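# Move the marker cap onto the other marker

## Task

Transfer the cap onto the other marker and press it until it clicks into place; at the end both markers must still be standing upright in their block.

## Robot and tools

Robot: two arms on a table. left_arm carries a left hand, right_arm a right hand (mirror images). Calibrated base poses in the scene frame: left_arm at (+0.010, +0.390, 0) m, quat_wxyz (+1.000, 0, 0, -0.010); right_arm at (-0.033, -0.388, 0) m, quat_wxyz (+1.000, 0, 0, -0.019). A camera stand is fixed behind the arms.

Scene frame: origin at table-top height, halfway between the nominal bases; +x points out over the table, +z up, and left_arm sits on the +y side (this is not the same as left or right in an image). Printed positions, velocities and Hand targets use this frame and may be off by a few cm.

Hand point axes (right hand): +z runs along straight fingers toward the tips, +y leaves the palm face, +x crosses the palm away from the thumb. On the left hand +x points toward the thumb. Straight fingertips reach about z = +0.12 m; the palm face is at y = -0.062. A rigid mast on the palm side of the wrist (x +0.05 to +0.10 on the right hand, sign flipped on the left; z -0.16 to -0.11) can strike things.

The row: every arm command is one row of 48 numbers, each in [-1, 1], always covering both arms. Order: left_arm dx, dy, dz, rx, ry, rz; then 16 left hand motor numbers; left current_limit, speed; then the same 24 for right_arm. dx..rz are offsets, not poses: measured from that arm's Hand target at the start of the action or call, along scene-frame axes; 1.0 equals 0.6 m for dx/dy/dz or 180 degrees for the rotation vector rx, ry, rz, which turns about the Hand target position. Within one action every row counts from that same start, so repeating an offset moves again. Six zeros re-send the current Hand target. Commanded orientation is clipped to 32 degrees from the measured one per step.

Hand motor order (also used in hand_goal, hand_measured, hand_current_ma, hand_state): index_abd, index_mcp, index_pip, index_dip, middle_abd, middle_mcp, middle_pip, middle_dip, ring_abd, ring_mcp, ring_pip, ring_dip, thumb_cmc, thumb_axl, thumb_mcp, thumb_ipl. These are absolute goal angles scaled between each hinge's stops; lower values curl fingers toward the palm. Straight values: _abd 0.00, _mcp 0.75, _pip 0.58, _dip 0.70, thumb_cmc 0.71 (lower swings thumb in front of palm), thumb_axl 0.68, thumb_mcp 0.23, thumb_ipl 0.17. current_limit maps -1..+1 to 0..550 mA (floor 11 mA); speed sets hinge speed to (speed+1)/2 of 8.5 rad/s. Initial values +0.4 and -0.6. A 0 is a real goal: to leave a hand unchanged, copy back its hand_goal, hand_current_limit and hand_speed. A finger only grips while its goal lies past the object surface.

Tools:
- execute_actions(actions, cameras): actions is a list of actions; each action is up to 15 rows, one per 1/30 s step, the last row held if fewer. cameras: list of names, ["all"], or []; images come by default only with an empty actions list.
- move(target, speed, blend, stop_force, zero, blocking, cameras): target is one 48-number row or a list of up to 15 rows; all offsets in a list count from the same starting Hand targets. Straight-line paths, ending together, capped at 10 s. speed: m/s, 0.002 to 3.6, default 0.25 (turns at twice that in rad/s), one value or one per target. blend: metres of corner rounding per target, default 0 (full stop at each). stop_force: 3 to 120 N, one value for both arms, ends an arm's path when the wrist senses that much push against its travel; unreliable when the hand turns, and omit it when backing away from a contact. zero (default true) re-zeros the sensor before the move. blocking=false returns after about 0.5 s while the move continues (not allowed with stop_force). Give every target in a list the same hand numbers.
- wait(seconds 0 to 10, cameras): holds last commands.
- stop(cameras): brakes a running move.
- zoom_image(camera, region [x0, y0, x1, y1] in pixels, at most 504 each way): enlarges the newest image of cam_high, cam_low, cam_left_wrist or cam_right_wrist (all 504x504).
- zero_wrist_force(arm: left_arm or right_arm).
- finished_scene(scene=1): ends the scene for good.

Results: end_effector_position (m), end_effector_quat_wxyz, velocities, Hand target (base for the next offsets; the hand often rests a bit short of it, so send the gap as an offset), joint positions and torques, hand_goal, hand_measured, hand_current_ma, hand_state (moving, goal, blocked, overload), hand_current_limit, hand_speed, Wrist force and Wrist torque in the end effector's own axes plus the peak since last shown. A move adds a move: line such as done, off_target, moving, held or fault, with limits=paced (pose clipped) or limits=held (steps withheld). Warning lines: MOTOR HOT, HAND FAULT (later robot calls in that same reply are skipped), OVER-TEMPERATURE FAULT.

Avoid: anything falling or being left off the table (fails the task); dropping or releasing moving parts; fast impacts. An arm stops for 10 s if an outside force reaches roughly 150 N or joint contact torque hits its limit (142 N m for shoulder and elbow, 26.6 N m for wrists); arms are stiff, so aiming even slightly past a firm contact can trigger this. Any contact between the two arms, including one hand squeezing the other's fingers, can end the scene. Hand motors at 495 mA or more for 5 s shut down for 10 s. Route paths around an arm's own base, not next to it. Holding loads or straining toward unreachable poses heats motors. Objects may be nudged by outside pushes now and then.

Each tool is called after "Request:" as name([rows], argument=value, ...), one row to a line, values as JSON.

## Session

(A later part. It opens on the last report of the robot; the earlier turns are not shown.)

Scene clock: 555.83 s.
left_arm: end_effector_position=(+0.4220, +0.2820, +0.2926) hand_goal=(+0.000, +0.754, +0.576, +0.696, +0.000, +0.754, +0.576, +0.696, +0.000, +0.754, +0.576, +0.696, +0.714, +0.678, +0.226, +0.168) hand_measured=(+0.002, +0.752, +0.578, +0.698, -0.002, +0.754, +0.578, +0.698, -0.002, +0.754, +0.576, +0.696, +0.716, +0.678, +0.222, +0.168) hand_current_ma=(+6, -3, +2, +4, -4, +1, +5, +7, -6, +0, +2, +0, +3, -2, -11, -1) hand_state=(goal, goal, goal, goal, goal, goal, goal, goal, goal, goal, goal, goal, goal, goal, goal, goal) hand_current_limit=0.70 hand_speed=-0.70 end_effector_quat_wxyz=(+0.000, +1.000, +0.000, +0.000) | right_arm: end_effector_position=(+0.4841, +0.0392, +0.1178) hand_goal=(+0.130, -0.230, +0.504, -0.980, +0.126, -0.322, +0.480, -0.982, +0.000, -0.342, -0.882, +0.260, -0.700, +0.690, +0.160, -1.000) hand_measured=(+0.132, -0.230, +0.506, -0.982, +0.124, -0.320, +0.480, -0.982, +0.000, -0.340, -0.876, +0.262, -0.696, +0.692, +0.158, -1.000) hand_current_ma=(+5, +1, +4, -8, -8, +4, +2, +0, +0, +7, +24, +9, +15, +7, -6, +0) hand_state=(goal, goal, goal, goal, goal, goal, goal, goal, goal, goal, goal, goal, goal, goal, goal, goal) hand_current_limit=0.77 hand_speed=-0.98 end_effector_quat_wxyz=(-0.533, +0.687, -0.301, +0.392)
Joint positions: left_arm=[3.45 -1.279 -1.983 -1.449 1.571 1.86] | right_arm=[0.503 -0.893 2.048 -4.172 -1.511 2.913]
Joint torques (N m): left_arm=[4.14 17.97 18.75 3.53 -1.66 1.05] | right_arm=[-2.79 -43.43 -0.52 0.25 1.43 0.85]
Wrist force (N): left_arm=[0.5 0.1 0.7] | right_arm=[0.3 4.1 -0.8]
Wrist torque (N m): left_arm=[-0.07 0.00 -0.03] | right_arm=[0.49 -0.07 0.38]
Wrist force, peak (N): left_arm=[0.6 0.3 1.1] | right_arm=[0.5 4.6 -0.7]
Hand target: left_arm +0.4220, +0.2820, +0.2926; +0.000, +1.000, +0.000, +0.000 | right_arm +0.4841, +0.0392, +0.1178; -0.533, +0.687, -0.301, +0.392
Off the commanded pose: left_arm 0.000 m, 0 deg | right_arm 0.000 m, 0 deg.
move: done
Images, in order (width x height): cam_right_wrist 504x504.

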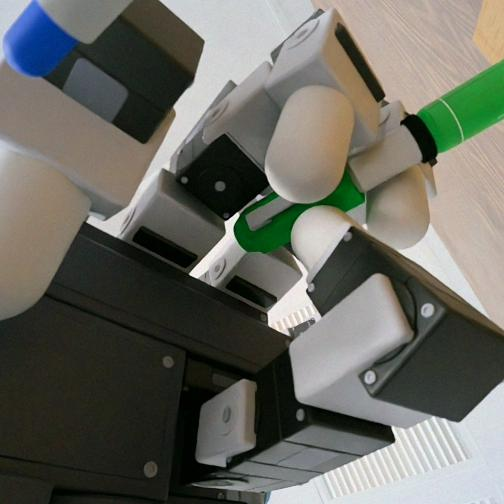

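Request:
move([
  [0,0,0,0,0,0, 0,0.754,0.576,0.696,0,0.754,0.576,0.696,0,0.754,0.576,0.696,0.714,0.678,0.226,0.168,0.7,-0.7, 0,0,0.0,0,0,0, 0.13,-0.23,0.504,-0.98,0.125,-0.322,0.48,-0.982,0,-0.342,-0.882,0.26,-0.70,0.69,0.20,-1.0,0.77,-0.98],
], speed=0.01, cameras=["cam_right_wrist"])

Request:
zoom_image(camera="cam_right_wrist", region=[220, 80, 440, 280])

Scene clock: 557.37 s.
left_arm: end_effector_position=(+0.4220, +0.2820, +0.2926) hand_goal=(+0.000, +0.754, +0.576, +0.696, +0.000, +0.754, +0.576, +0.696, +0.000, +0.754, +0.576, +0.696, +0.714, +0.678, +0.226, +0.168) hand_measured=(+0.002, +0.752, +0.578, +0.698, -0.002, +0.754, +0.578, +0.698, -0.002, +0.754, +0.576, +0.696, +0.716, +0.678, +0.222, +0.168) hand_current_ma=(+6, -3, +2, +4, -4, +1, +5, +7, -6, +0, +2, +0, +3, -2, -11, -1) hand_state=(goal, goal, goal, goal, goal, goal, goal, goal, goal, goal, goal, goal, goal, goal, goal, goal) hand_current_limit=0.70 hand_speed=-0.70 end_effector_quat_wxyz=(+0.000, +1.000, +0.000, +0.000) | right_arm: end_effector_position=(+0.4841, +0.0392, +0.1178) hand_goal=(+0.130, -0.230, +0.504, -0.980, +0.126, -0.322, +0.480, -0.982, +0.000, -0.342, -0.882, +0.260, -0.700, +0.690, +0.200, -1.000) hand_measured=(+0.132, -0.230, +0.506, -0.982, +0.124, -0.320, +0.480, -0.982, +0.000, -0.340, -0.876, +0.262, -0.696, +0.692, +0.198, -1.000) hand_current_ma=(+5, +0, +4, -7, -8, +4, +2, +0, +0, +7, +24, +9, +15, +7, -7, +0) hand_state=(goal, goal, goal, goal, goal, goal, goal, goal, goal, goal, goal, goal, goal, goal, goal, goal) hand_current_limit=0.77 hand_speed=-0.98 end_effector_quat_wxyz=(-0.533, +0.687, -0.301, +0.392)
Joint positions: left_arm=[3.45 -1.279 -1.983 -1.449 1.571 1.86] | right_arm=[0.503 -0.893 2.048 -4.172 -1.511 2.913]
Joint torques (N m): left_arm=[4.75 18.65 19.35 3.36 -1.57 0.98] | right_arm=[-3.1 -42.23 -0.95 -0.11 1.25 0.99]
Wrist force (N): left_arm=[0.6 0.2 0.8] | right_arm=[0.3 4.1 -0.6]
Wrist torque (N m): left_arm=[-0.06 -0.01 -0.02] | right_arm=[0.46 -0.07 0.38]
Wrist force, peak (N): left_arm=[0.7 0.2 1.0] | right_arm=[0.7 4.4 -0.5]
Hand target: left_arm +0.4220, +0.2820, +0.2926; +0.000, +1.000, +0.000, +0.000 | right_arm +0.4841, +0.0392, +0.1178; -0.533, +0.687, -0.301, +0.392
Off the commanded pose: left_arm 0.000 m, 0 deg | right_arm 0.000 m, 0 deg.
move: done
Images, in order (width x height): cam_right_wrist 504x504.

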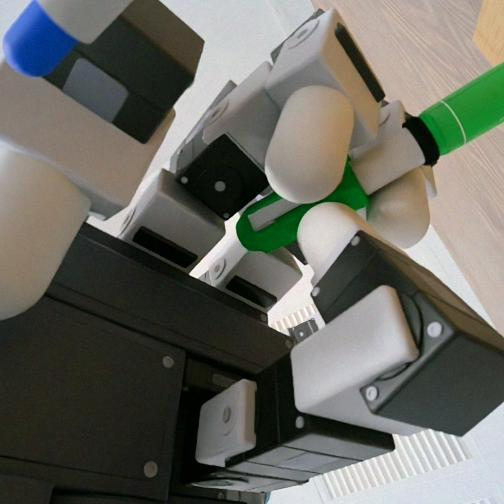

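Scaled by 2.291.

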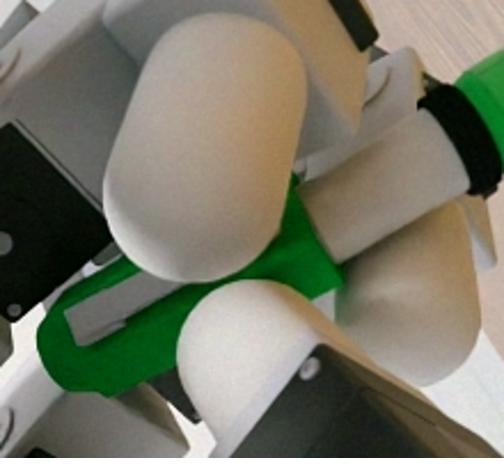

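Request:
move([
  [0,0,0,0,0,0, 0,0.754,0.576,0.696,0,0.754,0.576,0.696,0,0.754,0.576,0.696,0.714,0.678,0.226,0.168,0.7,-0.7, 0,0,0.0,0,0,0, 0.13,-0.23,0.504,-0.98,0.125,-0.322,0.48,-0.982,0,-0.342,-0.882,0.26,-0.70,0.69,0.30,-1.0,0.77,-0.97],
], speed=0.01, cameras=["cam_right_wrist"])

Request:
zoom_image(camera="cam_right_wrist", region=[220, 80, 440, 280])

Scene clock: 559.30 s.
left_arm: end_effector_position=(+0.4220, +0.2820, +0.2926) hand_goal=(+0.000, +0.754, +0.576, +0.696, +0.000, +0.754, +0.576, +0.696, +0.000, +0.754, +0.576, +0.696, +0.714, +0.678, +0.226, +0.168) hand_measured=(+0.002, +0.752, +0.578, +0.698, -0.002, +0.754, +0.578, +0.698, -0.002, +0.754, +0.576, +0.696, +0.716, +0.678, +0.222, +0.168) hand_current_ma=(+6, -3, +2, +4, -4, +1, +5, +7, -6, +0, +2, +0, +3, -2, -11, -1) hand_state=(goal, goal, goal, goal, goal, goal, goal, goal, goal, goal, goal, goal, goal, goal, goal, goal) hand_current_limit=0.70 hand_speed=-0.70 end_effector_quat_wxyz=(+0.000, +1.000, +0.000, +0.000) | right_arm: end_effector_position=(+0.4841, +0.0392, +0.1178) hand_goal=(+0.130, -0.230, +0.504, -0.980, +0.126, -0.322, +0.480, -0.982, +0.000, -0.342, -0.882, +0.260, -0.700, +0.690, +0.300, -1.000) hand_measured=(+0.132, -0.230, +0.506, -0.982, +0.124, -0.320, +0.480, -0.982, +0.000, -0.340, -0.876, +0.262, -0.696, +0.692, +0.298, -1.000) hand_current_ma=(+5, +0, +4, -7, -8, +4, +2, +0, +0, +7, +24, +9, +15, +7, -9, +0) hand_state=(goal, goal, goal, goal, goal, goal, goal, goal, goal, goal, goal, goal, goal, goal, goal, goal) hand_current_limit=0.77 hand_speed=-0.97 end_effector_quat_wxyz=(-0.533, +0.687, -0.301, +0.392)
Joint positions: left_arm=[3.45 -1.279 -1.983 -1.449 1.571 1.86] | right_arm=[0.503 -0.893 2.048 -4.172 -1.511 2.913]
Joint torques (N m): left_arm=[4.92 17.12 19.4 3.42 -1.63 1.27] | right_arm=[-3.17 -41.44 -0.89 -0.57 1.38 0.96]
Wrist force (N): left_arm=[0.6 0.3 0.8] | right_arm=[0.3 4.1 -0.4]
Wrist torque (N m): left_arm=[-0.05 -0.01 -0.02] | right_arm=[0.46 -0.07 0.37]
Wrist force, peak (N): left_arm=[0.8 0.3 1.0] | right_arm=[0.1 4.7 -0.4]
Hand target: left_arm +0.4220, +0.2820, +0.2926; +0.000, +1.000, +0.000, +0.000 | right_arm +0.4841, +0.0392, +0.1178; -0.533, +0.687, -0.301, +0.392
Off the commanded pose: left_arm 0.000 m, 0 deg | right_arm 0.000 m, 0 deg.
move: done
Images, in order (width x height): cam_right_wrist 504x504.

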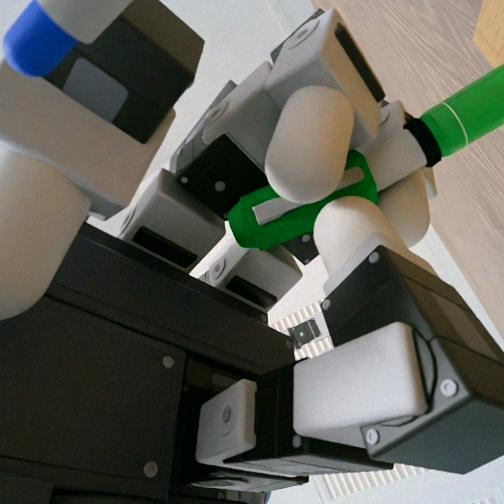

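Scaled by 2.291.

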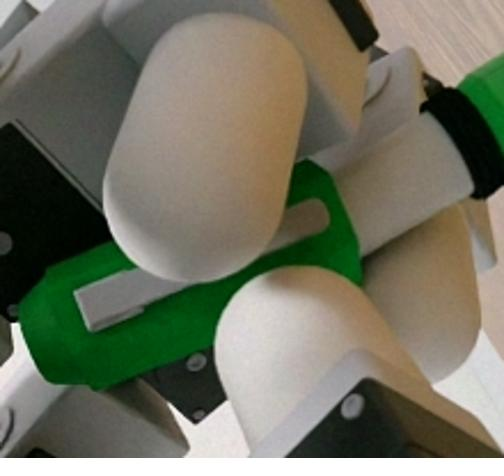

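Request:
move([
  [0,0,0,0,0,0, 0,0.754,0.576,0.696,0,0.754,0.576,0.696,0,0.754,0.576,0.696,0.714,0.678,0.226,0.168,0.7,-0.7, 0,0,0.0,0,0,0, 0.13,-0.23,0.504,-0.98,0.125,-0.322,0.48,-0.982,0,-0.342,-0.882,0.26,-0.70,0.69,0.45,-1.0,0.77,-0.95],
], speed=0.01, cameras=["cam_right_wrist"])

Request:
zoom_image(camera="cam_right_wrist", region=[220, 80, 440, 280])

Scene clock: 561.03 s.
left_arm: end_effector_position=(+0.4220, +0.2820, +0.2926) hand_goal=(+0.000, +0.754, +0.576, +0.696, +0.000, +0.754, +0.576, +0.696, +0.000, +0.754, +0.576, +0.696, +0.714, +0.678, +0.226, +0.168) hand_measured=(+0.002, +0.752, +0.578, +0.698, -0.002, +0.754, +0.578, +0.698, -0.002, +0.754, +0.576, +0.696, +0.716, +0.678, +0.222, +0.168) hand_current_ma=(+6, -3, +2, +4, -4, +1, +5, +7, -6, +0, +2, +0, +3, -2, -11, -1) hand_state=(goal, goal, goal, goal, goal, goal, goal, goal, goal, goal, goal, goal, goal, goal, goal, goal) hand_current_limit=0.70 hand_speed=-0.70 end_effector_quat_wxyz=(+0.000, +1.000, +0.000, +0.000) | right_arm: end_effector_position=(+0.4841, +0.0392, +0.1178) hand_goal=(+0.130, -0.230, +0.504, -0.980, +0.126, -0.322, +0.480, -0.982, +0.000, -0.342, -0.882, +0.260, -0.700, +0.690, +0.450, -1.000) hand_measured=(+0.132, -0.230, +0.506, -0.982, +0.124, -0.320, +0.480, -0.982, +0.000, -0.340, -0.876, +0.262, -0.696, +0.692, +0.446, -1.000) hand_current_ma=(+5, +0, +4, -7, -8, +4, +2, +0, +0, +7, +24, +9, +15, +7, -14, +0) hand_state=(goal, goal, goal, goal, goal, goal, goal, goal, goal, goal, goal, goal, goal, goal, goal, goal) hand_current_limit=0.77 hand_speed=-0.95 end_effector_quat_wxyz=(-0.533, +0.687, -0.301, +0.392)
Joint positions: left_arm=[3.45 -1.279 -1.983 -1.449 1.571 1.86] | right_arm=[0.503 -0.893 2.048 -4.172 -1.511 2.913]
Joint torques (N m): left_arm=[4.12 16.89 19.41 3.53 -1.79 1.12] | right_arm=[-2.7 -40.33 -1.58 -1.07 1.38 1.08]
Wrist force (N): left_arm=[0.5 0.4 0.7] | right_arm=[0.3 4.2 -0.6]
Wrist torque (N m): left_arm=[-0.02 -0.01 -0.04] | right_arm=[0.48 -0.06 0.38]
Wrist force, peak (N): left_arm=[0.8 0.2 1.0] | right_arm=[0.2 4.7 -0.7]
Hand target: left_arm +0.4220, +0.2820, +0.2926; +0.000, +1.000, +0.000, +0.000 | right_arm +0.4841, +0.0392, +0.1178; -0.533, +0.687, -0.301, +0.392
Off the commanded pose: left_arm 0.000 m, 0 deg | right_arm 0.000 m, 0 deg.
move: done
Images, in order (width x height): cam_right_wrist 504x504.

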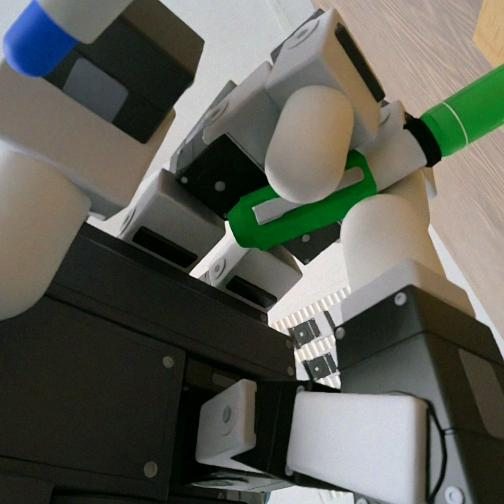

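Scaled by 2.291.

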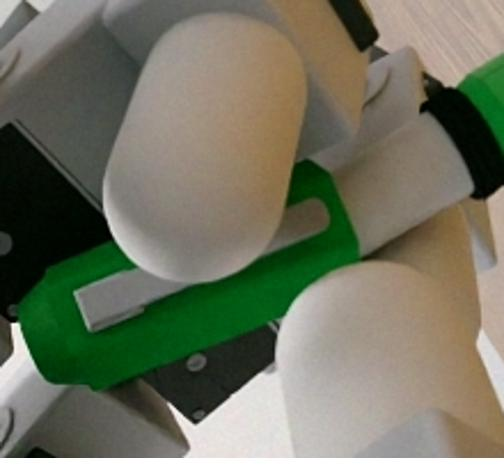

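Request:
move([
  [0,0,0,0,0,0, 0,0.754,0.576,0.696,0,0.754,0.576,0.696,0,0.754,0.576,0.696,0.714,0.678,0.226,0.168,0.7,-0.7, 0,0,0.0,0,0,0, 0.13,-0.23,0.504,-0.98,0.125,-0.322,0.48,-0.982,0,-0.342,-0.882,0.26,-0.70,0.69,0.60,-0.9,0.77,-0.9],
  [0,0,0,0,0,0, 0,0.754,0.576,0.696,0,0.754,0.576,0.696,0,0.754,0.576,0.696,0.714,0.678,0.226,0.168,0.7,-0.7, 0,0,0.0,0,0,0, 0.13,-0.23,0.504,-0.98,0.125,-0.322,0.48,-0.982,0,-0.342,-0.882,0.26,0.70,0.678,0.60,-0.9,0.77,-0.85],
], speed=0.01, cameras=["cam_right_wrist"])

Request:
zoom_image(camera="cam_right_wrist", region=[200, 40, 480, 320])

Scene clock: 567.40 s.
left_arm: end_effector_position=(+0.4220, +0.2820, +0.2926) hand_goal=(+0.000, +0.754, +0.576, +0.696, +0.000, +0.754, +0.576, +0.696, +0.000, +0.754, +0.576, +0.696, +0.714, +0.678, +0.226, +0.168) hand_measured=(+0.002, +0.752, +0.578, +0.698, -0.002, +0.754, +0.578, +0.698, -0.002, +0.754, +0.576, +0.696, +0.716, +0.678, +0.222, +0.168) hand_current_ma=(+6, -3, +2, +4, -4, +1, +5, +7, -6, +0, +2, +0, +3, -2, -11, -1) hand_state=(goal, goal, goal, goal, goal, goal, goal, goal, goal, goal, goal, goal, goal, goal, goal, goal) hand_current_limit=0.70 hand_speed=-0.70 end_effector_quat_wxyz=(+0.000, +1.000, +0.000, +0.000) | right_arm: end_effector_position=(+0.4841, +0.0392, +0.1178) hand_goal=(+0.130, -0.230, +0.504, -0.980, +0.126, -0.322, +0.480, -0.982, +0.000, -0.342, -0.882, +0.260, +0.700, +0.678, +0.600, -0.900) hand_measured=(+0.132, -0.230, +0.506, -0.982, +0.124, -0.320, +0.480, -0.982, +0.000, -0.340, -0.876, +0.262, +0.684, +0.680, +0.596, -0.900) hand_current_ma=(+5, +0, +4, -7, -8, +4, +2, +0, +0, +7, +24, +9, -61, +8, -16, -4) hand_state=(goal, goal, goal, goal, goal, goal, goal, goal, goal, goal, goal, goal, goal, goal, goal, goal) hand_current_limit=0.77 hand_speed=-0.85 end_effector_quat_wxyz=(-0.533, +0.687, -0.301, +0.392)
Joint positions: left_arm=[3.45 -1.279 -1.983 -1.449 1.571 1.86] | right_arm=[0.503 -0.893 2.048 -4.172 -1.511 2.913]
Joint torques (N m): left_arm=[4.19 16.89 19.26 3.47 -1.54 1.29] | right_arm=[-3.72 -34.85 -4.6 -3.05 1.3 1.19]
Wrist force (N): left_arm=[0.5 0.4 0.8] | right_arm=[0.5 4.2 -0.8]
Wrist torque (N m): left_arm=[-0.04 0.00 -0.03] | right_arm=[0.50 -0.08 0.34]
Wrist force, peak (N): left_arm=[0.7 0.2 1.1] | right_arm=[0.4 4.7 -0.8]
Hand target: left_arm +0.4220, +0.2820, +0.2926; +0.000, +1.000, +0.000, +0.000 | right_arm +0.4841, +0.0392, +0.1178; -0.533, +0.687, -0.301, +0.392
Off the commanded pose: left_arm 0.000 m, 0 deg | right_arm 0.000 m, 0 deg.
move: done
Images, in order (width x height): cam_right_wrist 504x504.

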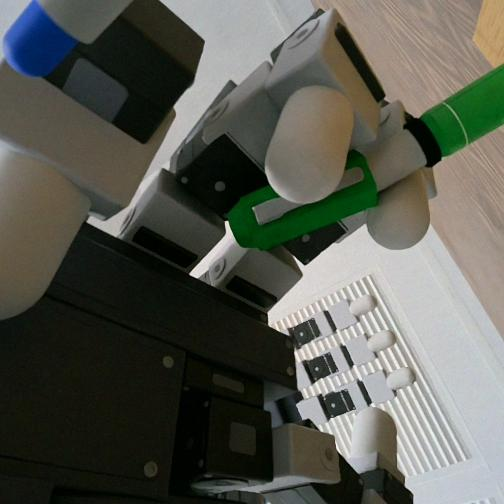

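Scaled by 1.800.

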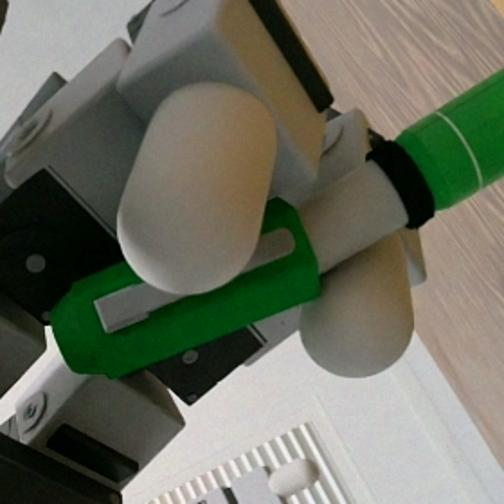

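Request:
execute_actions(actions=[], cameras=["all"])

Scene clock: 569.47 s.
left_arm: end_effector_position=(+0.4220, +0.2820, +0.2926) hand_goal=(+0.000, +0.754, +0.576, +0.696, +0.000, +0.754, +0.576, +0.696, +0.000, +0.754, +0.576, +0.696, +0.714, +0.678, +0.226, +0.168) hand_measured=(+0.002, +0.752, +0.578, +0.698, -0.002, +0.754, +0.578, +0.698, -0.002, +0.754, +0.576, +0.696, +0.716, +0.678, +0.222, +0.168) hand_current_ma=(+6, -3, +2, +4, -4, +1, +5, +7, -6, +0, +2, +0, +3, -2, -11, -1) hand_state=(goal, goal, goal, goal, goal, goal, goal, goal, goal, goal, goal, goal, goal, goal, goal, goal) hand_current_limit=0.70 hand_speed=-0.70 end_effector_quat_wxyz=(+0.000, +1.000, +0.000, +0.000) | right_arm: end_effector_position=(+0.4841, +0.0392, +0.1178) hand_goal=(+0.130, -0.230, +0.504, -0.980, +0.126, -0.322, +0.480, -0.982, +0.000, -0.342, -0.882, +0.260, +0.700, +0.678, +0.600, -0.900) hand_measured=(+0.132, -0.230, +0.506, -0.982, +0.124, -0.320, +0.480, -0.982, +0.000, -0.340, -0.876, +0.262, +0.684, +0.680, +0.596, -0.900) hand_current_ma=(+5, +0, +4, -7, -8, +4, +2, +0, +0, +7, +24, +9, -61, +8, -16, -4) hand_state=(goal, goal, goal, goal, goal, goal, goal, goal, goal, goal, goal, goal, goal, goal, goal, goal) hand_current_limit=0.77 hand_speed=-0.85 end_effector_quat_wxyz=(-0.533, +0.687, -0.301, +0.392)
Joint positions: left_arm=[3.45 -1.279 -1.983 -1.449 1.571 1.86] | right_arm=[0.503 -0.893 2.048 -4.172 -1.511 2.913]
Joint velocities: within noise
Joint torques (N m): left_arm=[3.19 16.81 19.48 3.27 -1.66 1.08] | right_arm=[-2.51 -33.38 -6.18 -3.61 1.33 1.19]
Wrist force (N): left_arm=[0.3 0.1 0.6] | right_arm=[0.2 4.3 -0.5]
Wrist torque (N m): left_arm=[-0.06 0.02 -0.05] | right_arm=[0.48 -0.05 0.31]
Wrist force, peak (N): left_arm=[0.7 0.4 0.9] | right_arm=[0.3 4.5 -0.7]
Hand target: left_arm +0.4220, +0.2820, +0.2926; +0.000, +1.000, +0.000, +0.000 | right_arm +0.4841, +0.0392, +0.1178; -0.533, +0.687, -0.301, +0.392
Off the commanded pose: left_arm 0.000 m, 0 deg | right_arm 0.000 m, 0 deg.

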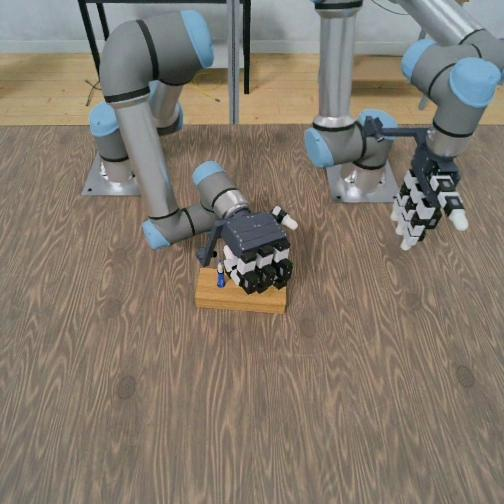

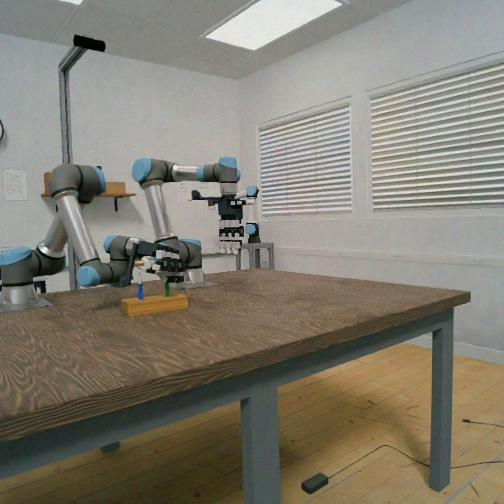

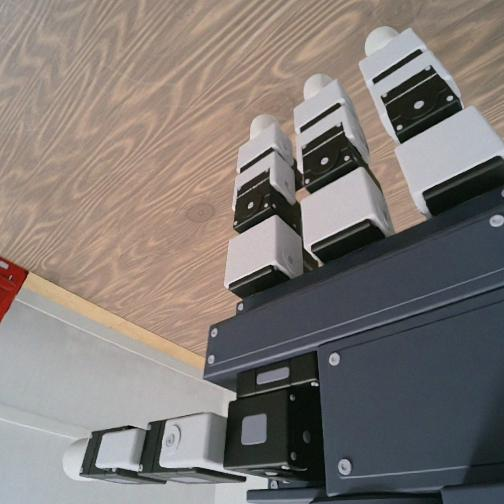

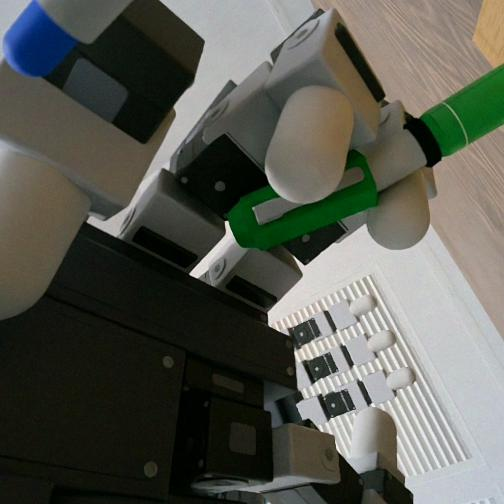

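Request:
execute_actions([
  [[0,0,0,0,0,0,0,0.754,0.576,0.696,0,0.754,0.576,0.696,0,0.754,0.576,0.696,0.714,0.678,0.226,0.168,0.7,-0.7,0,0,0,0,0,0,0.27,-0.23,0.504,-0.98,-0.01,-0.322,0.48,-0.982,0,-0.342,-0.882,0.26,0.69,0.678,0.6,-0.9,0.77,-0.92]],
  [[0,0,0,0,0,0,0,0.754,0.576,0.696,0,0.754,0.576,0.696,0,0.754,0.576,0.696,0.714,0.678,0.226,0.168,0.7,-0.7,0,0,0,0,0,0,0.27,-0.23,0.504,-0.98,-0.01,-0.322,0.48,-0.982,0,-0.342,-0.882,0.26,0.69,0.678,0.6,-0.9,0.77,-0.92]],
], cameras=["cam_right_wrist"])

Scene clock: 576.73 s.
left_arm: end_effector_position=(+0.4220, +0.2820, +0.2926) hand_goal=(+0.000, +0.754, +0.576, +0.696, +0.000, +0.754, +0.576, +0.696, +0.000, +0.754, +0.576, +0.696, +0.714, +0.678, +0.226, +0.168) hand_measured=(+0.002, +0.752, +0.578, +0.698, -0.002, +0.754, +0.578, +0.698, -0.002, +0.754, +0.576, +0.696, +0.716, +0.678, +0.222, +0.168) hand_current_ma=(+6, -3, +2, +4, -4, +1, +5, +7, -6, +0, +2, +0, +3, -2, -11, -1) hand_state=(goal, goal, goal, goal, goal, goal, goal, goal, goal, goal, goal, goal, goal, goal, goal, goal) hand_current_limit=0.70 hand_speed=-0.70 end_effector_quat_wxyz=(+0.000, +1.000, +0.000, +0.000) | right_arm: end_effector_position=(+0.4841, +0.0392, +0.1178) hand_goal=(+0.270, -0.230, +0.504, -0.980, -0.010, -0.322, +0.480, -0.982, +0.000, -0.342, -0.882, +0.260, +0.690, +0.678, +0.600, -0.900) hand_measured=(+0.266, -0.230, +0.506, -0.982, -0.004, -0.320, +0.480, -0.982, +0.000, -0.340, -0.876, +0.262, +0.684, +0.680, +0.596, -0.900) hand_current_ma=(-10, +0, +4, -7, +15, +4, +2, +0, +0, +7, +24, +9, -22, +8, -16, -4) hand_state=(goal, goal, goal, goal, goal, goal, goal, goal, goal, goal, goal, goal, goal, goal, goal, goal) hand_current_limit=0.77 hand_speed=-0.92 end_effector_quat_wxyz=(-0.533, +0.687, -0.301, +0.392)
Joint positions: left_arm=[3.45 -1.279 -1.983 -1.449 1.571 1.86] | right_arm=[0.503 -0.893 2.048 -4.172 -1.511 2.913]
Joint torques (N m): left_arm=[3.7 16.45 19.47 3.41 -1.72 1.07] | right_arm=[-2.74 -30.59 -8.04 -4.6 1.34 1.2]
Wrist force (N): left_arm=[0.3 0.3 0.8] | right_arm=[0.4 4.3 -0.7]
Wrist torque (N m): left_arm=[-0.05 0.02 -0.05] | right_arm=[0.50 -0.07 0.33]
Wrist force, peak (N): left_arm=[0.9 0.0 0.9] | right_arm=[0.3 4.7 -0.4]
Hand target: left_arm +0.4220, +0.2820, +0.2926; +0.000, +1.000, +0.000, +0.000 | right_arm +0.4841, +0.0392, +0.1178; -0.533, +0.687, -0.301, +0.392
Off the commanded pose: left_arm 0.000 m, 0 deg | right_arm 0.000 m, 0 deg.
Images, in order (width x height): cam_right_wrist 504x504.

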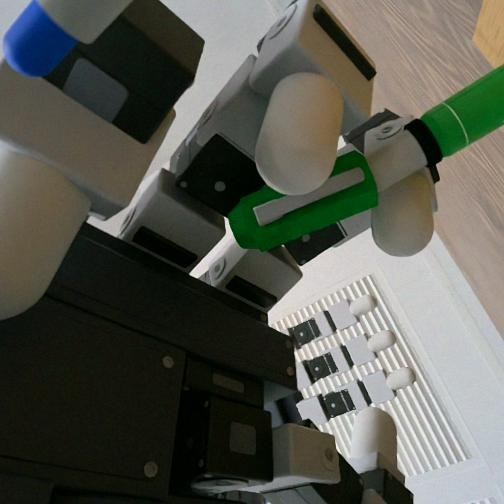

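Request:
execute_actions([
  [[0,0,0,0,0,0,0,0.754,0.576,0.696,0,0.754,0.576,0.696,0,0.754,0.576,0.696,0.714,0.678,0.226,0.168,0.7,-0.7,0,0,0,0,0,0,0.27,-0.23,0.504,0.25,-0.01,-0.322,0.48,0.25,0,-0.342,-0.882,0.26,0.69,0.678,0.6,-0.9,0.77,-0.85]],
  [[0,0,0,0,0,0,0,0.754,0.576,0.696,0,0.754,0.576,0.696,0,0.754,0.576,0.696,0.714,0.678,0.226,0.168,0.7,-0.7,0,0,0,0,0,0,0.27,-0.23,0.504,0.25,-0.01,-0.322,0.48,0.25,0,-0.342,-0.882,0.26,0.69,0.678,0.6,-0.9,0.77,-0.85]],
  [[0,0,0,0,0,0,0,0.754,0.576,0.696,0,0.754,0.576,0.696,0,0.754,0.576,0.696,0.714,0.678,0.226,0.168,0.7,-0.7,0,0,0,0,0,0,0.27,-0.23,0.504,0.25,-0.01,-0.322,0.48,0.25,0,-0.342,-0.882,0.26,0.69,0.678,0.6,-0.9,0.77,-0.85]],
  [[0,0,0,0,0,0,0,0.754,0.576,0.696,0,0.754,0.576,0.696,0,0.754,0.576,0.696,0.714,0.678,0.226,0.168,0.7,-0.7,0,0,0,0,0,0,0.27,-0.23,0.504,0.25,-0.01,-0.322,0.48,0.25,0,-0.342,-0.882,0.26,0.69,0.678,0.6,-0.9,0.77,-0.85]],
  [[0,0,0,0,0,0,0,0.754,0.576,0.696,0,0.754,0.576,0.696,0,0.754,0.576,0.696,0.714,0.678,0.226,0.168,0.7,-0.7,0,0,0,0,0,0,0.27,-0.23,0.504,0.25,-0.01,-0.322,0.48,0.25,0,-0.342,-0.882,0.26,0.69,0.678,0.6,-0.9,0.77,-0.85]],
], cameras=["cam_right_wrist", "cam_high"])

Scene clock: 580.93 s.
left_arm: end_effector_position=(+0.4220, +0.2820, +0.2926) hand_goal=(+0.000, +0.754, +0.576, +0.696, +0.000, +0.754, +0.576, +0.696, +0.000, +0.754, +0.576, +0.696, +0.714, +0.678, +0.226, +0.168) hand_measured=(+0.002, +0.752, +0.578, +0.698, -0.002, +0.754, +0.578, +0.698, -0.002, +0.754, +0.576, +0.696, +0.716, +0.678, +0.222, +0.168) hand_current_ma=(+6, -3, +2, +4, -4, +1, +5, +7, -6, +0, +2, +0, +3, -2, -11, -1) hand_state=(goal, goal, goal, goal, goal, goal, goal, goal, goal, goal, goal, goal, goal, goal, goal, goal) hand_current_limit=0.70 hand_speed=-0.70 end_effector_quat_wxyz=(+0.000, +1.000, +0.000, +0.000) | right_arm: end_effector_position=(+0.4841, +0.0392, +0.1178) hand_goal=(+0.270, -0.230, +0.504, +0.250, -0.010, -0.322, +0.480, +0.250, +0.000, -0.342, -0.882, +0.260, +0.690, +0.678, +0.600, -0.900) hand_measured=(+0.266, -0.230, +0.506, +0.248, -0.004, -0.320, +0.480, +0.248, +0.000, -0.340, -0.876, +0.262, +0.684, +0.680, +0.596, -0.900) hand_current_ma=(-10, +0, +4, -8, +15, +4, +2, -8, +0, +7, +24, +9, -22, +8, -16, -4) hand_state=(goal, goal, goal, goal, goal, goal, goal, goal, goal, goal, goal, goal, goal, goal, goal, goal) hand_current_limit=0.77 hand_speed=-0.85 end_effector_quat_wxyz=(-0.533, +0.687, -0.301, +0.392)
Joint positions: left_arm=[3.45 -1.279 -1.983 -1.449 1.571 1.86] | right_arm=[0.503 -0.893 2.048 -4.172 -1.511 2.913]
Joint torques (N m): left_arm=[3.8 17.06 20.29 3.48 -1.46 1.19] | right_arm=[-2.28 -28.48 -8.21 -4.52 1.33 1.09]
Wrist force (N): left_arm=[0.5 0.3 0.9] | right_arm=[0.4 4.3 -0.4]
Wrist torque (N m): left_arm=[-0.06 -0.01 -0.03] | right_arm=[0.48 -0.08 0.34]
Wrist force, peak (N): left_arm=[0.5 0.1 1.1] | right_arm=[0.4 4.6 -0.4]
Hand target: left_arm +0.4220, +0.2820, +0.2926; +0.000, +1.000, +0.000, +0.000 | right_arm +0.4841, +0.0392, +0.1178; -0.533, +0.687, -0.301, +0.392
Off the commanded pose: left_arm 0.000 m, 0 deg | right_arm 0.000 m, 0 deg.
Images, in order (width x height): cam_high 504x504, cam_right_wrist 504x504.

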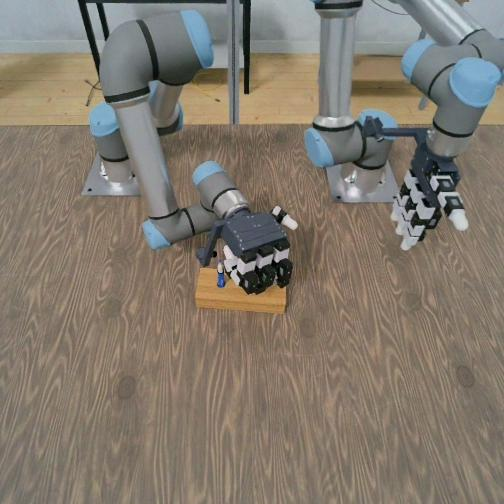

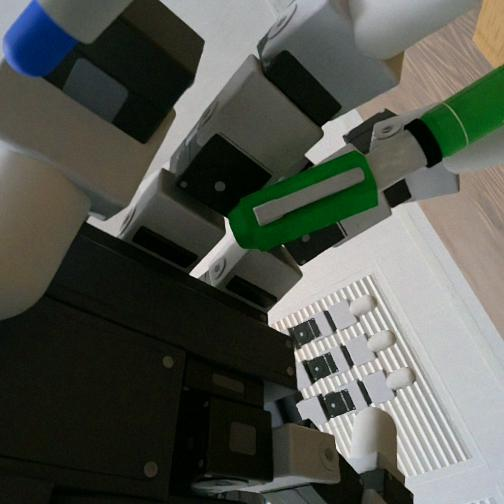

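Request:
move([
  [0,0,0,0,0,0,0,0.754,0.576,0.696,0,0.754,0.576,0.696,0,0.754,0.576,0.696,0.714,0.678,0.226,0.168,0.7,-0.7,0,0,0.27,0,0,0,0.27,-0.23,0.504,0.25,-0.01,-0.322,0.48,0.25,0,-0.342,-0.882,0.26,0.69,0.678,0.6,-0.9,0.77,-0.85],
  [0.105,-0.54,0.045,0,0,0,0,0.754,0.576,0.696,0,0.754,0.576,0.696,0,0.754,0.576,0.696,0.714,0.678,0.226,0.168,0.7,-0.7,-0.22,-0.57,0.33,0,0,0,0.27,-0.23,0.504,0.25,-0.01,-0.322,0.48,0.25,0,-0.342,-0.882,0.26,0.69,0.678,0.6,-0.9,0.77,-0.85],
], speed=[0.06, 0.16], blend=[0.02, 0], cameras=["all"])

Scene clock: 589.03 s.
left_arm: end_effector_position=(+0.4850, -0.0420, +0.3196) hand_goal=(+0.000, +0.754, +0.576, +0.696, +0.000, +0.754, +0.576, +0.696, +0.000, +0.754, +0.576, +0.696, +0.714, +0.678, +0.226, +0.168) hand_measured=(+0.002, +0.752, +0.578, +0.698, -0.002, +0.754, +0.578, +0.698, -0.002, +0.754, +0.576, +0.696, +0.716, +0.678, +0.222, +0.168) hand_current_ma=(+6, -3, +2, +4, -4, +1, +5, +7, -6, +0, +2, +0, +3, -2, -11, -1) hand_state=(goal, goal, goal, goal, goal, goal, goal, goal, goal, goal, goal, goal, goal, goal, goal, goal) hand_current_limit=0.70 hand_speed=-0.70 end_effector_quat_wxyz=(+0.000, +1.000, +0.000, +0.000) | right_arm: end_effector_position=(+0.3522, -0.3027, +0.3158) hand_goal=(+0.270, -0.230, +0.504, +0.250, -0.010, -0.322, +0.480, +0.250, +0.000, -0.342, -0.882, +0.260, +0.690, +0.678, +0.600, -0.900) hand_measured=(+0.266, -0.230, +0.506, +0.248, -0.006, -0.322, +0.480, +0.248, +0.000, -0.340, -0.876, +0.262, +0.684, +0.680, +0.596, -0.900) hand_current_ma=(-9, -2, +4, -8, +14, +2, +2, -8, +0, +7, +24, +9, -22, +8, -14, -4) hand_state=(goal, goal, goal, goal, goal, goal, goal, goal, goal, goal, goal, goal, goal, goal, goal, goal) hand_current_limit=0.77 hand_speed=-0.85 end_effector_quat_wxyz=(-0.533, +0.687, -0.301, +0.392)
Joint positions: left_arm=[2.743 -1.722 -1.505 -1.485 1.571 1.153] | right_arm=[-0.821 -2.264 2.631 -2.918 -0.225 2.341]
Joint torques (N m): left_arm=[-6.17 17.12 32.42 0.47 1.46 -1.41] | right_arm=[11.22 -2.38 -29.96 0.74 3.59 -1.59]
Wrist force (N): left_arm=[0.4 0.6 1.0] | right_arm=[-0.1 3.7 -0.2]
Wrist torque (N m): left_arm=[-0.04 -0.05 0.02] | right_arm=[0.44 0.02 0.27]
Wrist force, peak (N): left_arm=[0.2 1.5 1.0] | right_arm=[0.0 5.0 -0.5]
Hand target: left_arm +0.4850, -0.0420, +0.3196; +0.000, +1.000, +0.000, +0.000 | right_arm +0.3521, -0.3028, +0.3158; -0.533, +0.687, -0.301, +0.392
Off the commanded pose: left_arm 0.000 m, 0 deg | right_arm 0.000 m, 0 deg.
move: done

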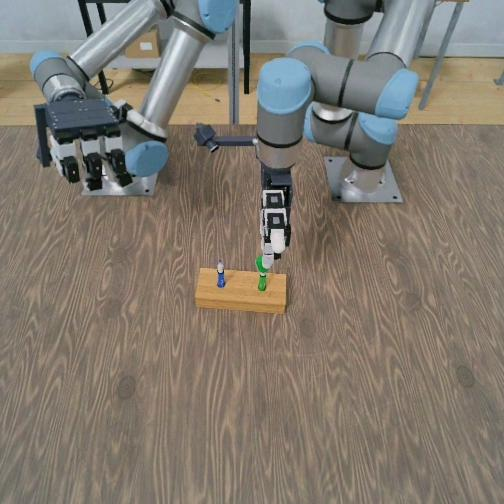

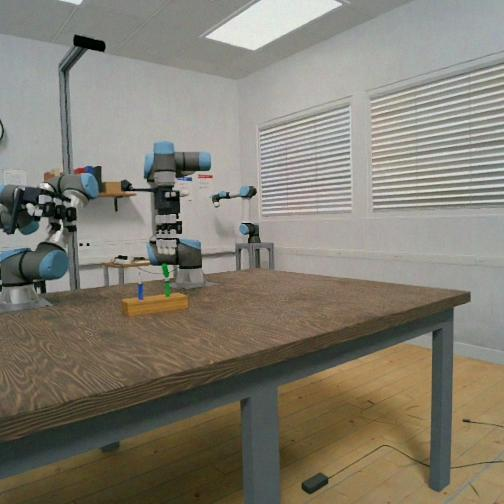

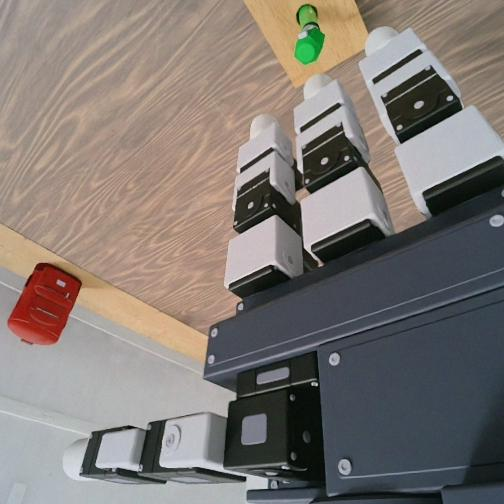

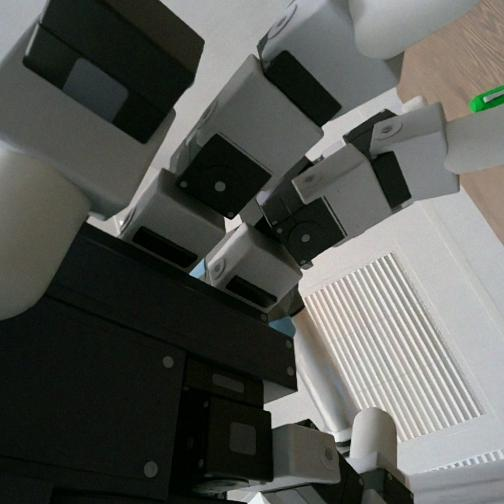

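Request:
zoom_image(camera="cam_left_wrist", region=[230, 0, 400, 140])

Request:
zoom_image(camera="cam_high", region=[190, 190, 300, 320])

Request:
zoom_image(camera="cam_low", region=[110, 170, 220, 320])

Scaled by 2.965.

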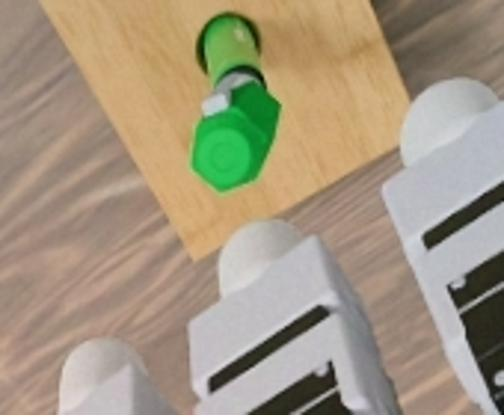

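Scaled by 3.877.

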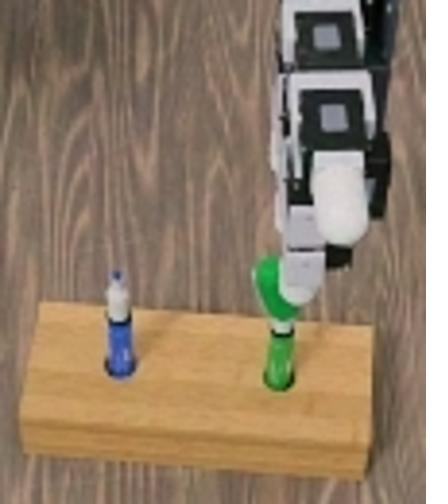

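Scaled by 3.360.

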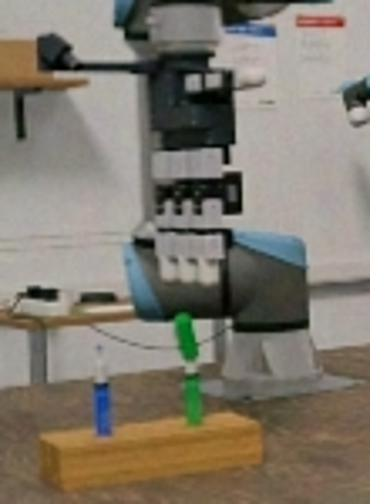

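Request:
zoom_image(camera="cam_low", region=[130, 255, 190, 315])

Request:
zoom_image(camera="cam_high", region=[240, 240, 290, 300])

Request:
zoom_image(camera="cam_left_wrist", region=[280, 0, 340, 80])

Request:
zoom_image(camera="cam_right_wrist", region=[440, 60, 504, 124])

Scaled by 8.400.

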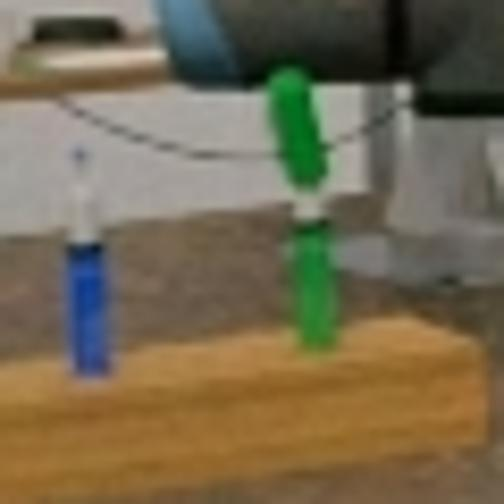

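Scaled by 8.400.

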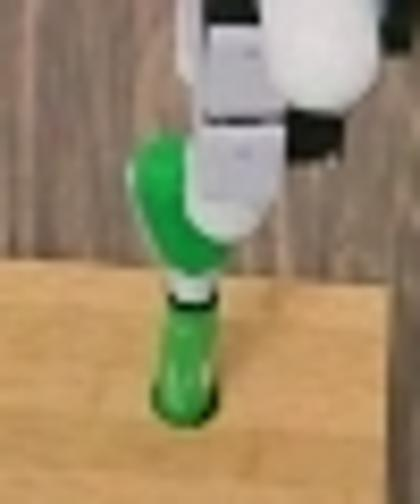

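Scaled by 6.300.

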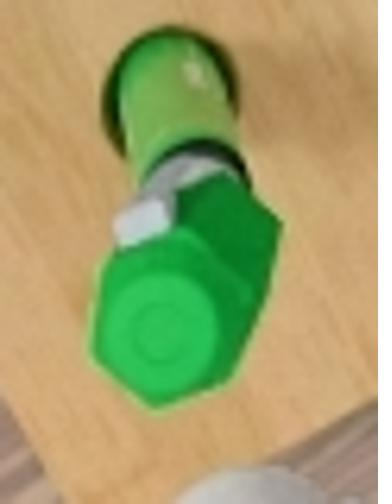

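Scaled by 7.875.

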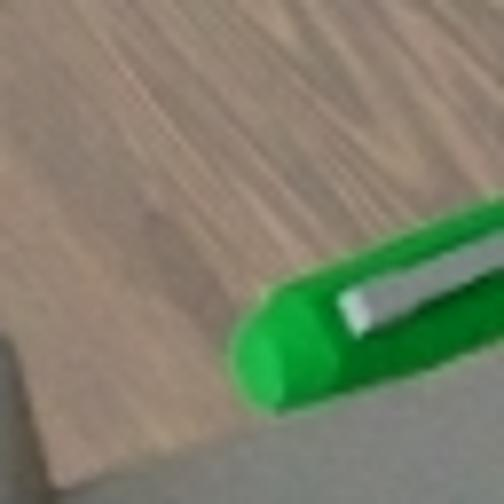

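Request:
move(target=[0,-0.0067,-0.0435,0,0,0,0,0.754,0.576,0.696,0,0.754,0.576,0.696,0,0.754,0.576,0.696,0.714,0.678,0.226,0.168,0.7,-0.7,0,0,0,0,0,0,0.27,-0.23,0.504,0.25,-0.01,-0.322,0.48,0.25,0,-0.342,-0.882,0.26,0.69,0.678,0.6,-0.9,0.77,-0.85], speed=0.08, stop_force=5, cameras=["cam_high", "cam_low", "cam_left_wrist"])

Request:
zoom_image(camera="cam_left_wrist", region=[280, 0, 370, 120])

Request:
zoom_image(camera="cam_high", region=[230, 230, 300, 300])

Request:
zoom_image(camera="cam_low", region=[130, 235, 200, 315])

Scene clock: 600.77 s.
left_arm: end_effector_position=(+0.4850, -0.0460, +0.2935) hand_goal=(+0.000, +0.754, +0.576, +0.696, +0.000, +0.754, +0.576, +0.696, +0.000, +0.754, +0.576, +0.696, +0.714, +0.678, +0.226, +0.168) hand_measured=(+0.002, +0.752, +0.578, +0.698, -0.002, +0.754, +0.578, +0.698, -0.002, +0.754, +0.576, +0.696, +0.716, +0.678, +0.222, +0.168) hand_current_ma=(+6, -3, +2, +4, -4, +1, +5, +7, -6, +0, +2, +0, +3, -2, -11, -1) hand_state=(goal, goal, goal, goal, goal, goal, goal, goal, goal, goal, goal, goal, goal, goal, goal, goal) hand_current_limit=0.70 hand_speed=-0.70 end_effector_quat_wxyz=(+0.000, +1.000, +0.000, +0.000) | right_arm: end_effector_position=(+0.3522, -0.3027, +0.3158) hand_goal=(+0.270, -0.230, +0.504, +0.250, -0.010, -0.322, +0.480, +0.250, +0.000, -0.342, -0.882, +0.260, +0.690, +0.678, +0.600, -0.900) hand_measured=(+0.266, -0.230, +0.506, +0.248, -0.006, -0.322, +0.480, +0.248, +0.000, -0.340, -0.876, +0.262, +0.684, +0.680, +0.596, -0.900) hand_current_ma=(-9, -2, +4, -8, +14, +2, +2, -8, +0, +7, +24, +9, -22, +8, -14, -4) hand_state=(goal, goal, goal, goal, goal, goal, goal, goal, goal, goal, goal, goal, goal, goal, goal, goal) hand_current_limit=0.77 hand_speed=-0.85 end_effector_quat_wxyz=(-0.533, +0.687, -0.301, +0.392)
Joint positions: left_arm=[2.736 -1.736 -1.556 -1.42 1.571 1.146] | right_arm=[-0.821 -2.264 2.631 -2.917 -0.225 2.341]
Joint torques (N m): left_arm=[-5.38 16.22 15.72 4.65 -1.18 -1.48] | right_arm=[12.31 -3.22 -31.12 0.93 3.56 -1.72]
Wrist force (N): left_arm=[0.0 0.1 1.1] | right_arm=[-0.2 3.9 -0.4]
Wrist torque (N m): left_arm=[-0.13 0.02 0.01] | right_arm=[0.47 0.03 0.27]
Wrist force, peak (N): left_arm=[0.3 0.6 1.2] | right_arm=[-0.2 4.3 -0.5]
Hand target: left_arm +0.4850, -0.0460, +0.2935; +0.000, +1.000, +0.000, +0.000 | right_arm +0.3522, -0.3027, +0.3158; -0.533, +0.687, -0.301, +0.392
Off the commanded pose: left_arm 0.000 m, 0 deg | right_arm 0.000 m, 0 deg.
move: done
Images, in order (width x height): cam_high 504x504, cam_low 504x504, cam_left_wrist 504x504.

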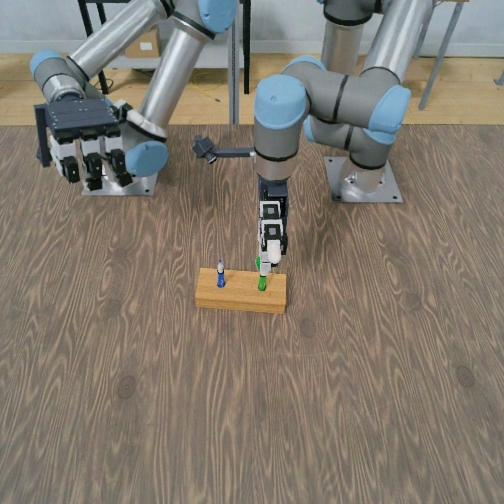

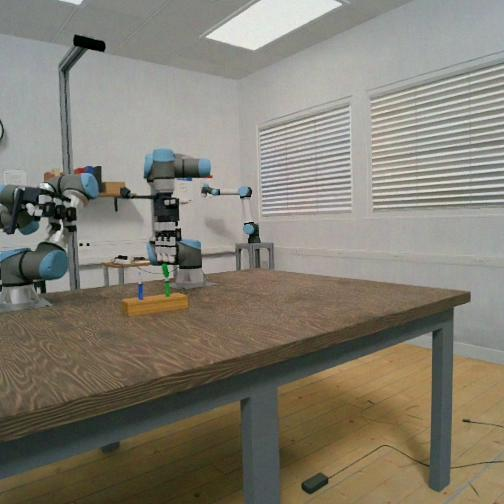

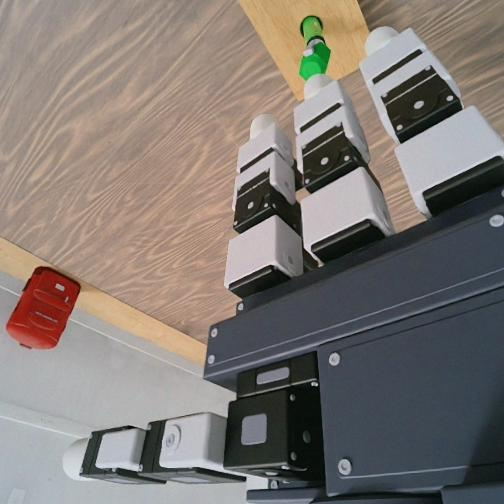

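Scaled by 4.200.

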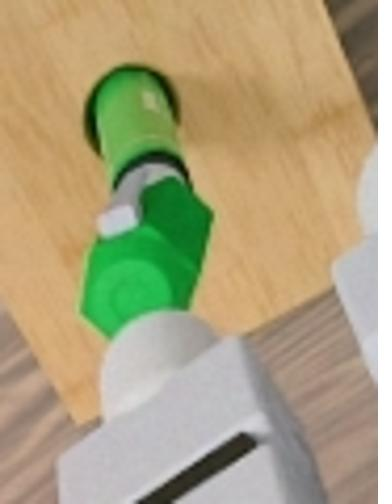

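Scaled by 7.200.

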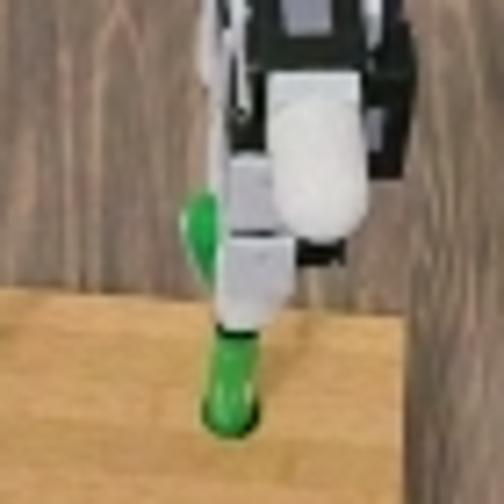

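Scaled by 6.300.

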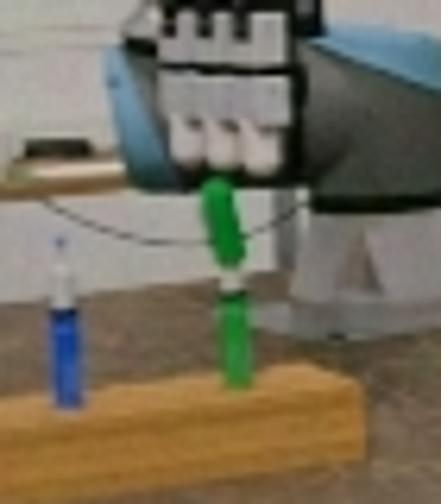

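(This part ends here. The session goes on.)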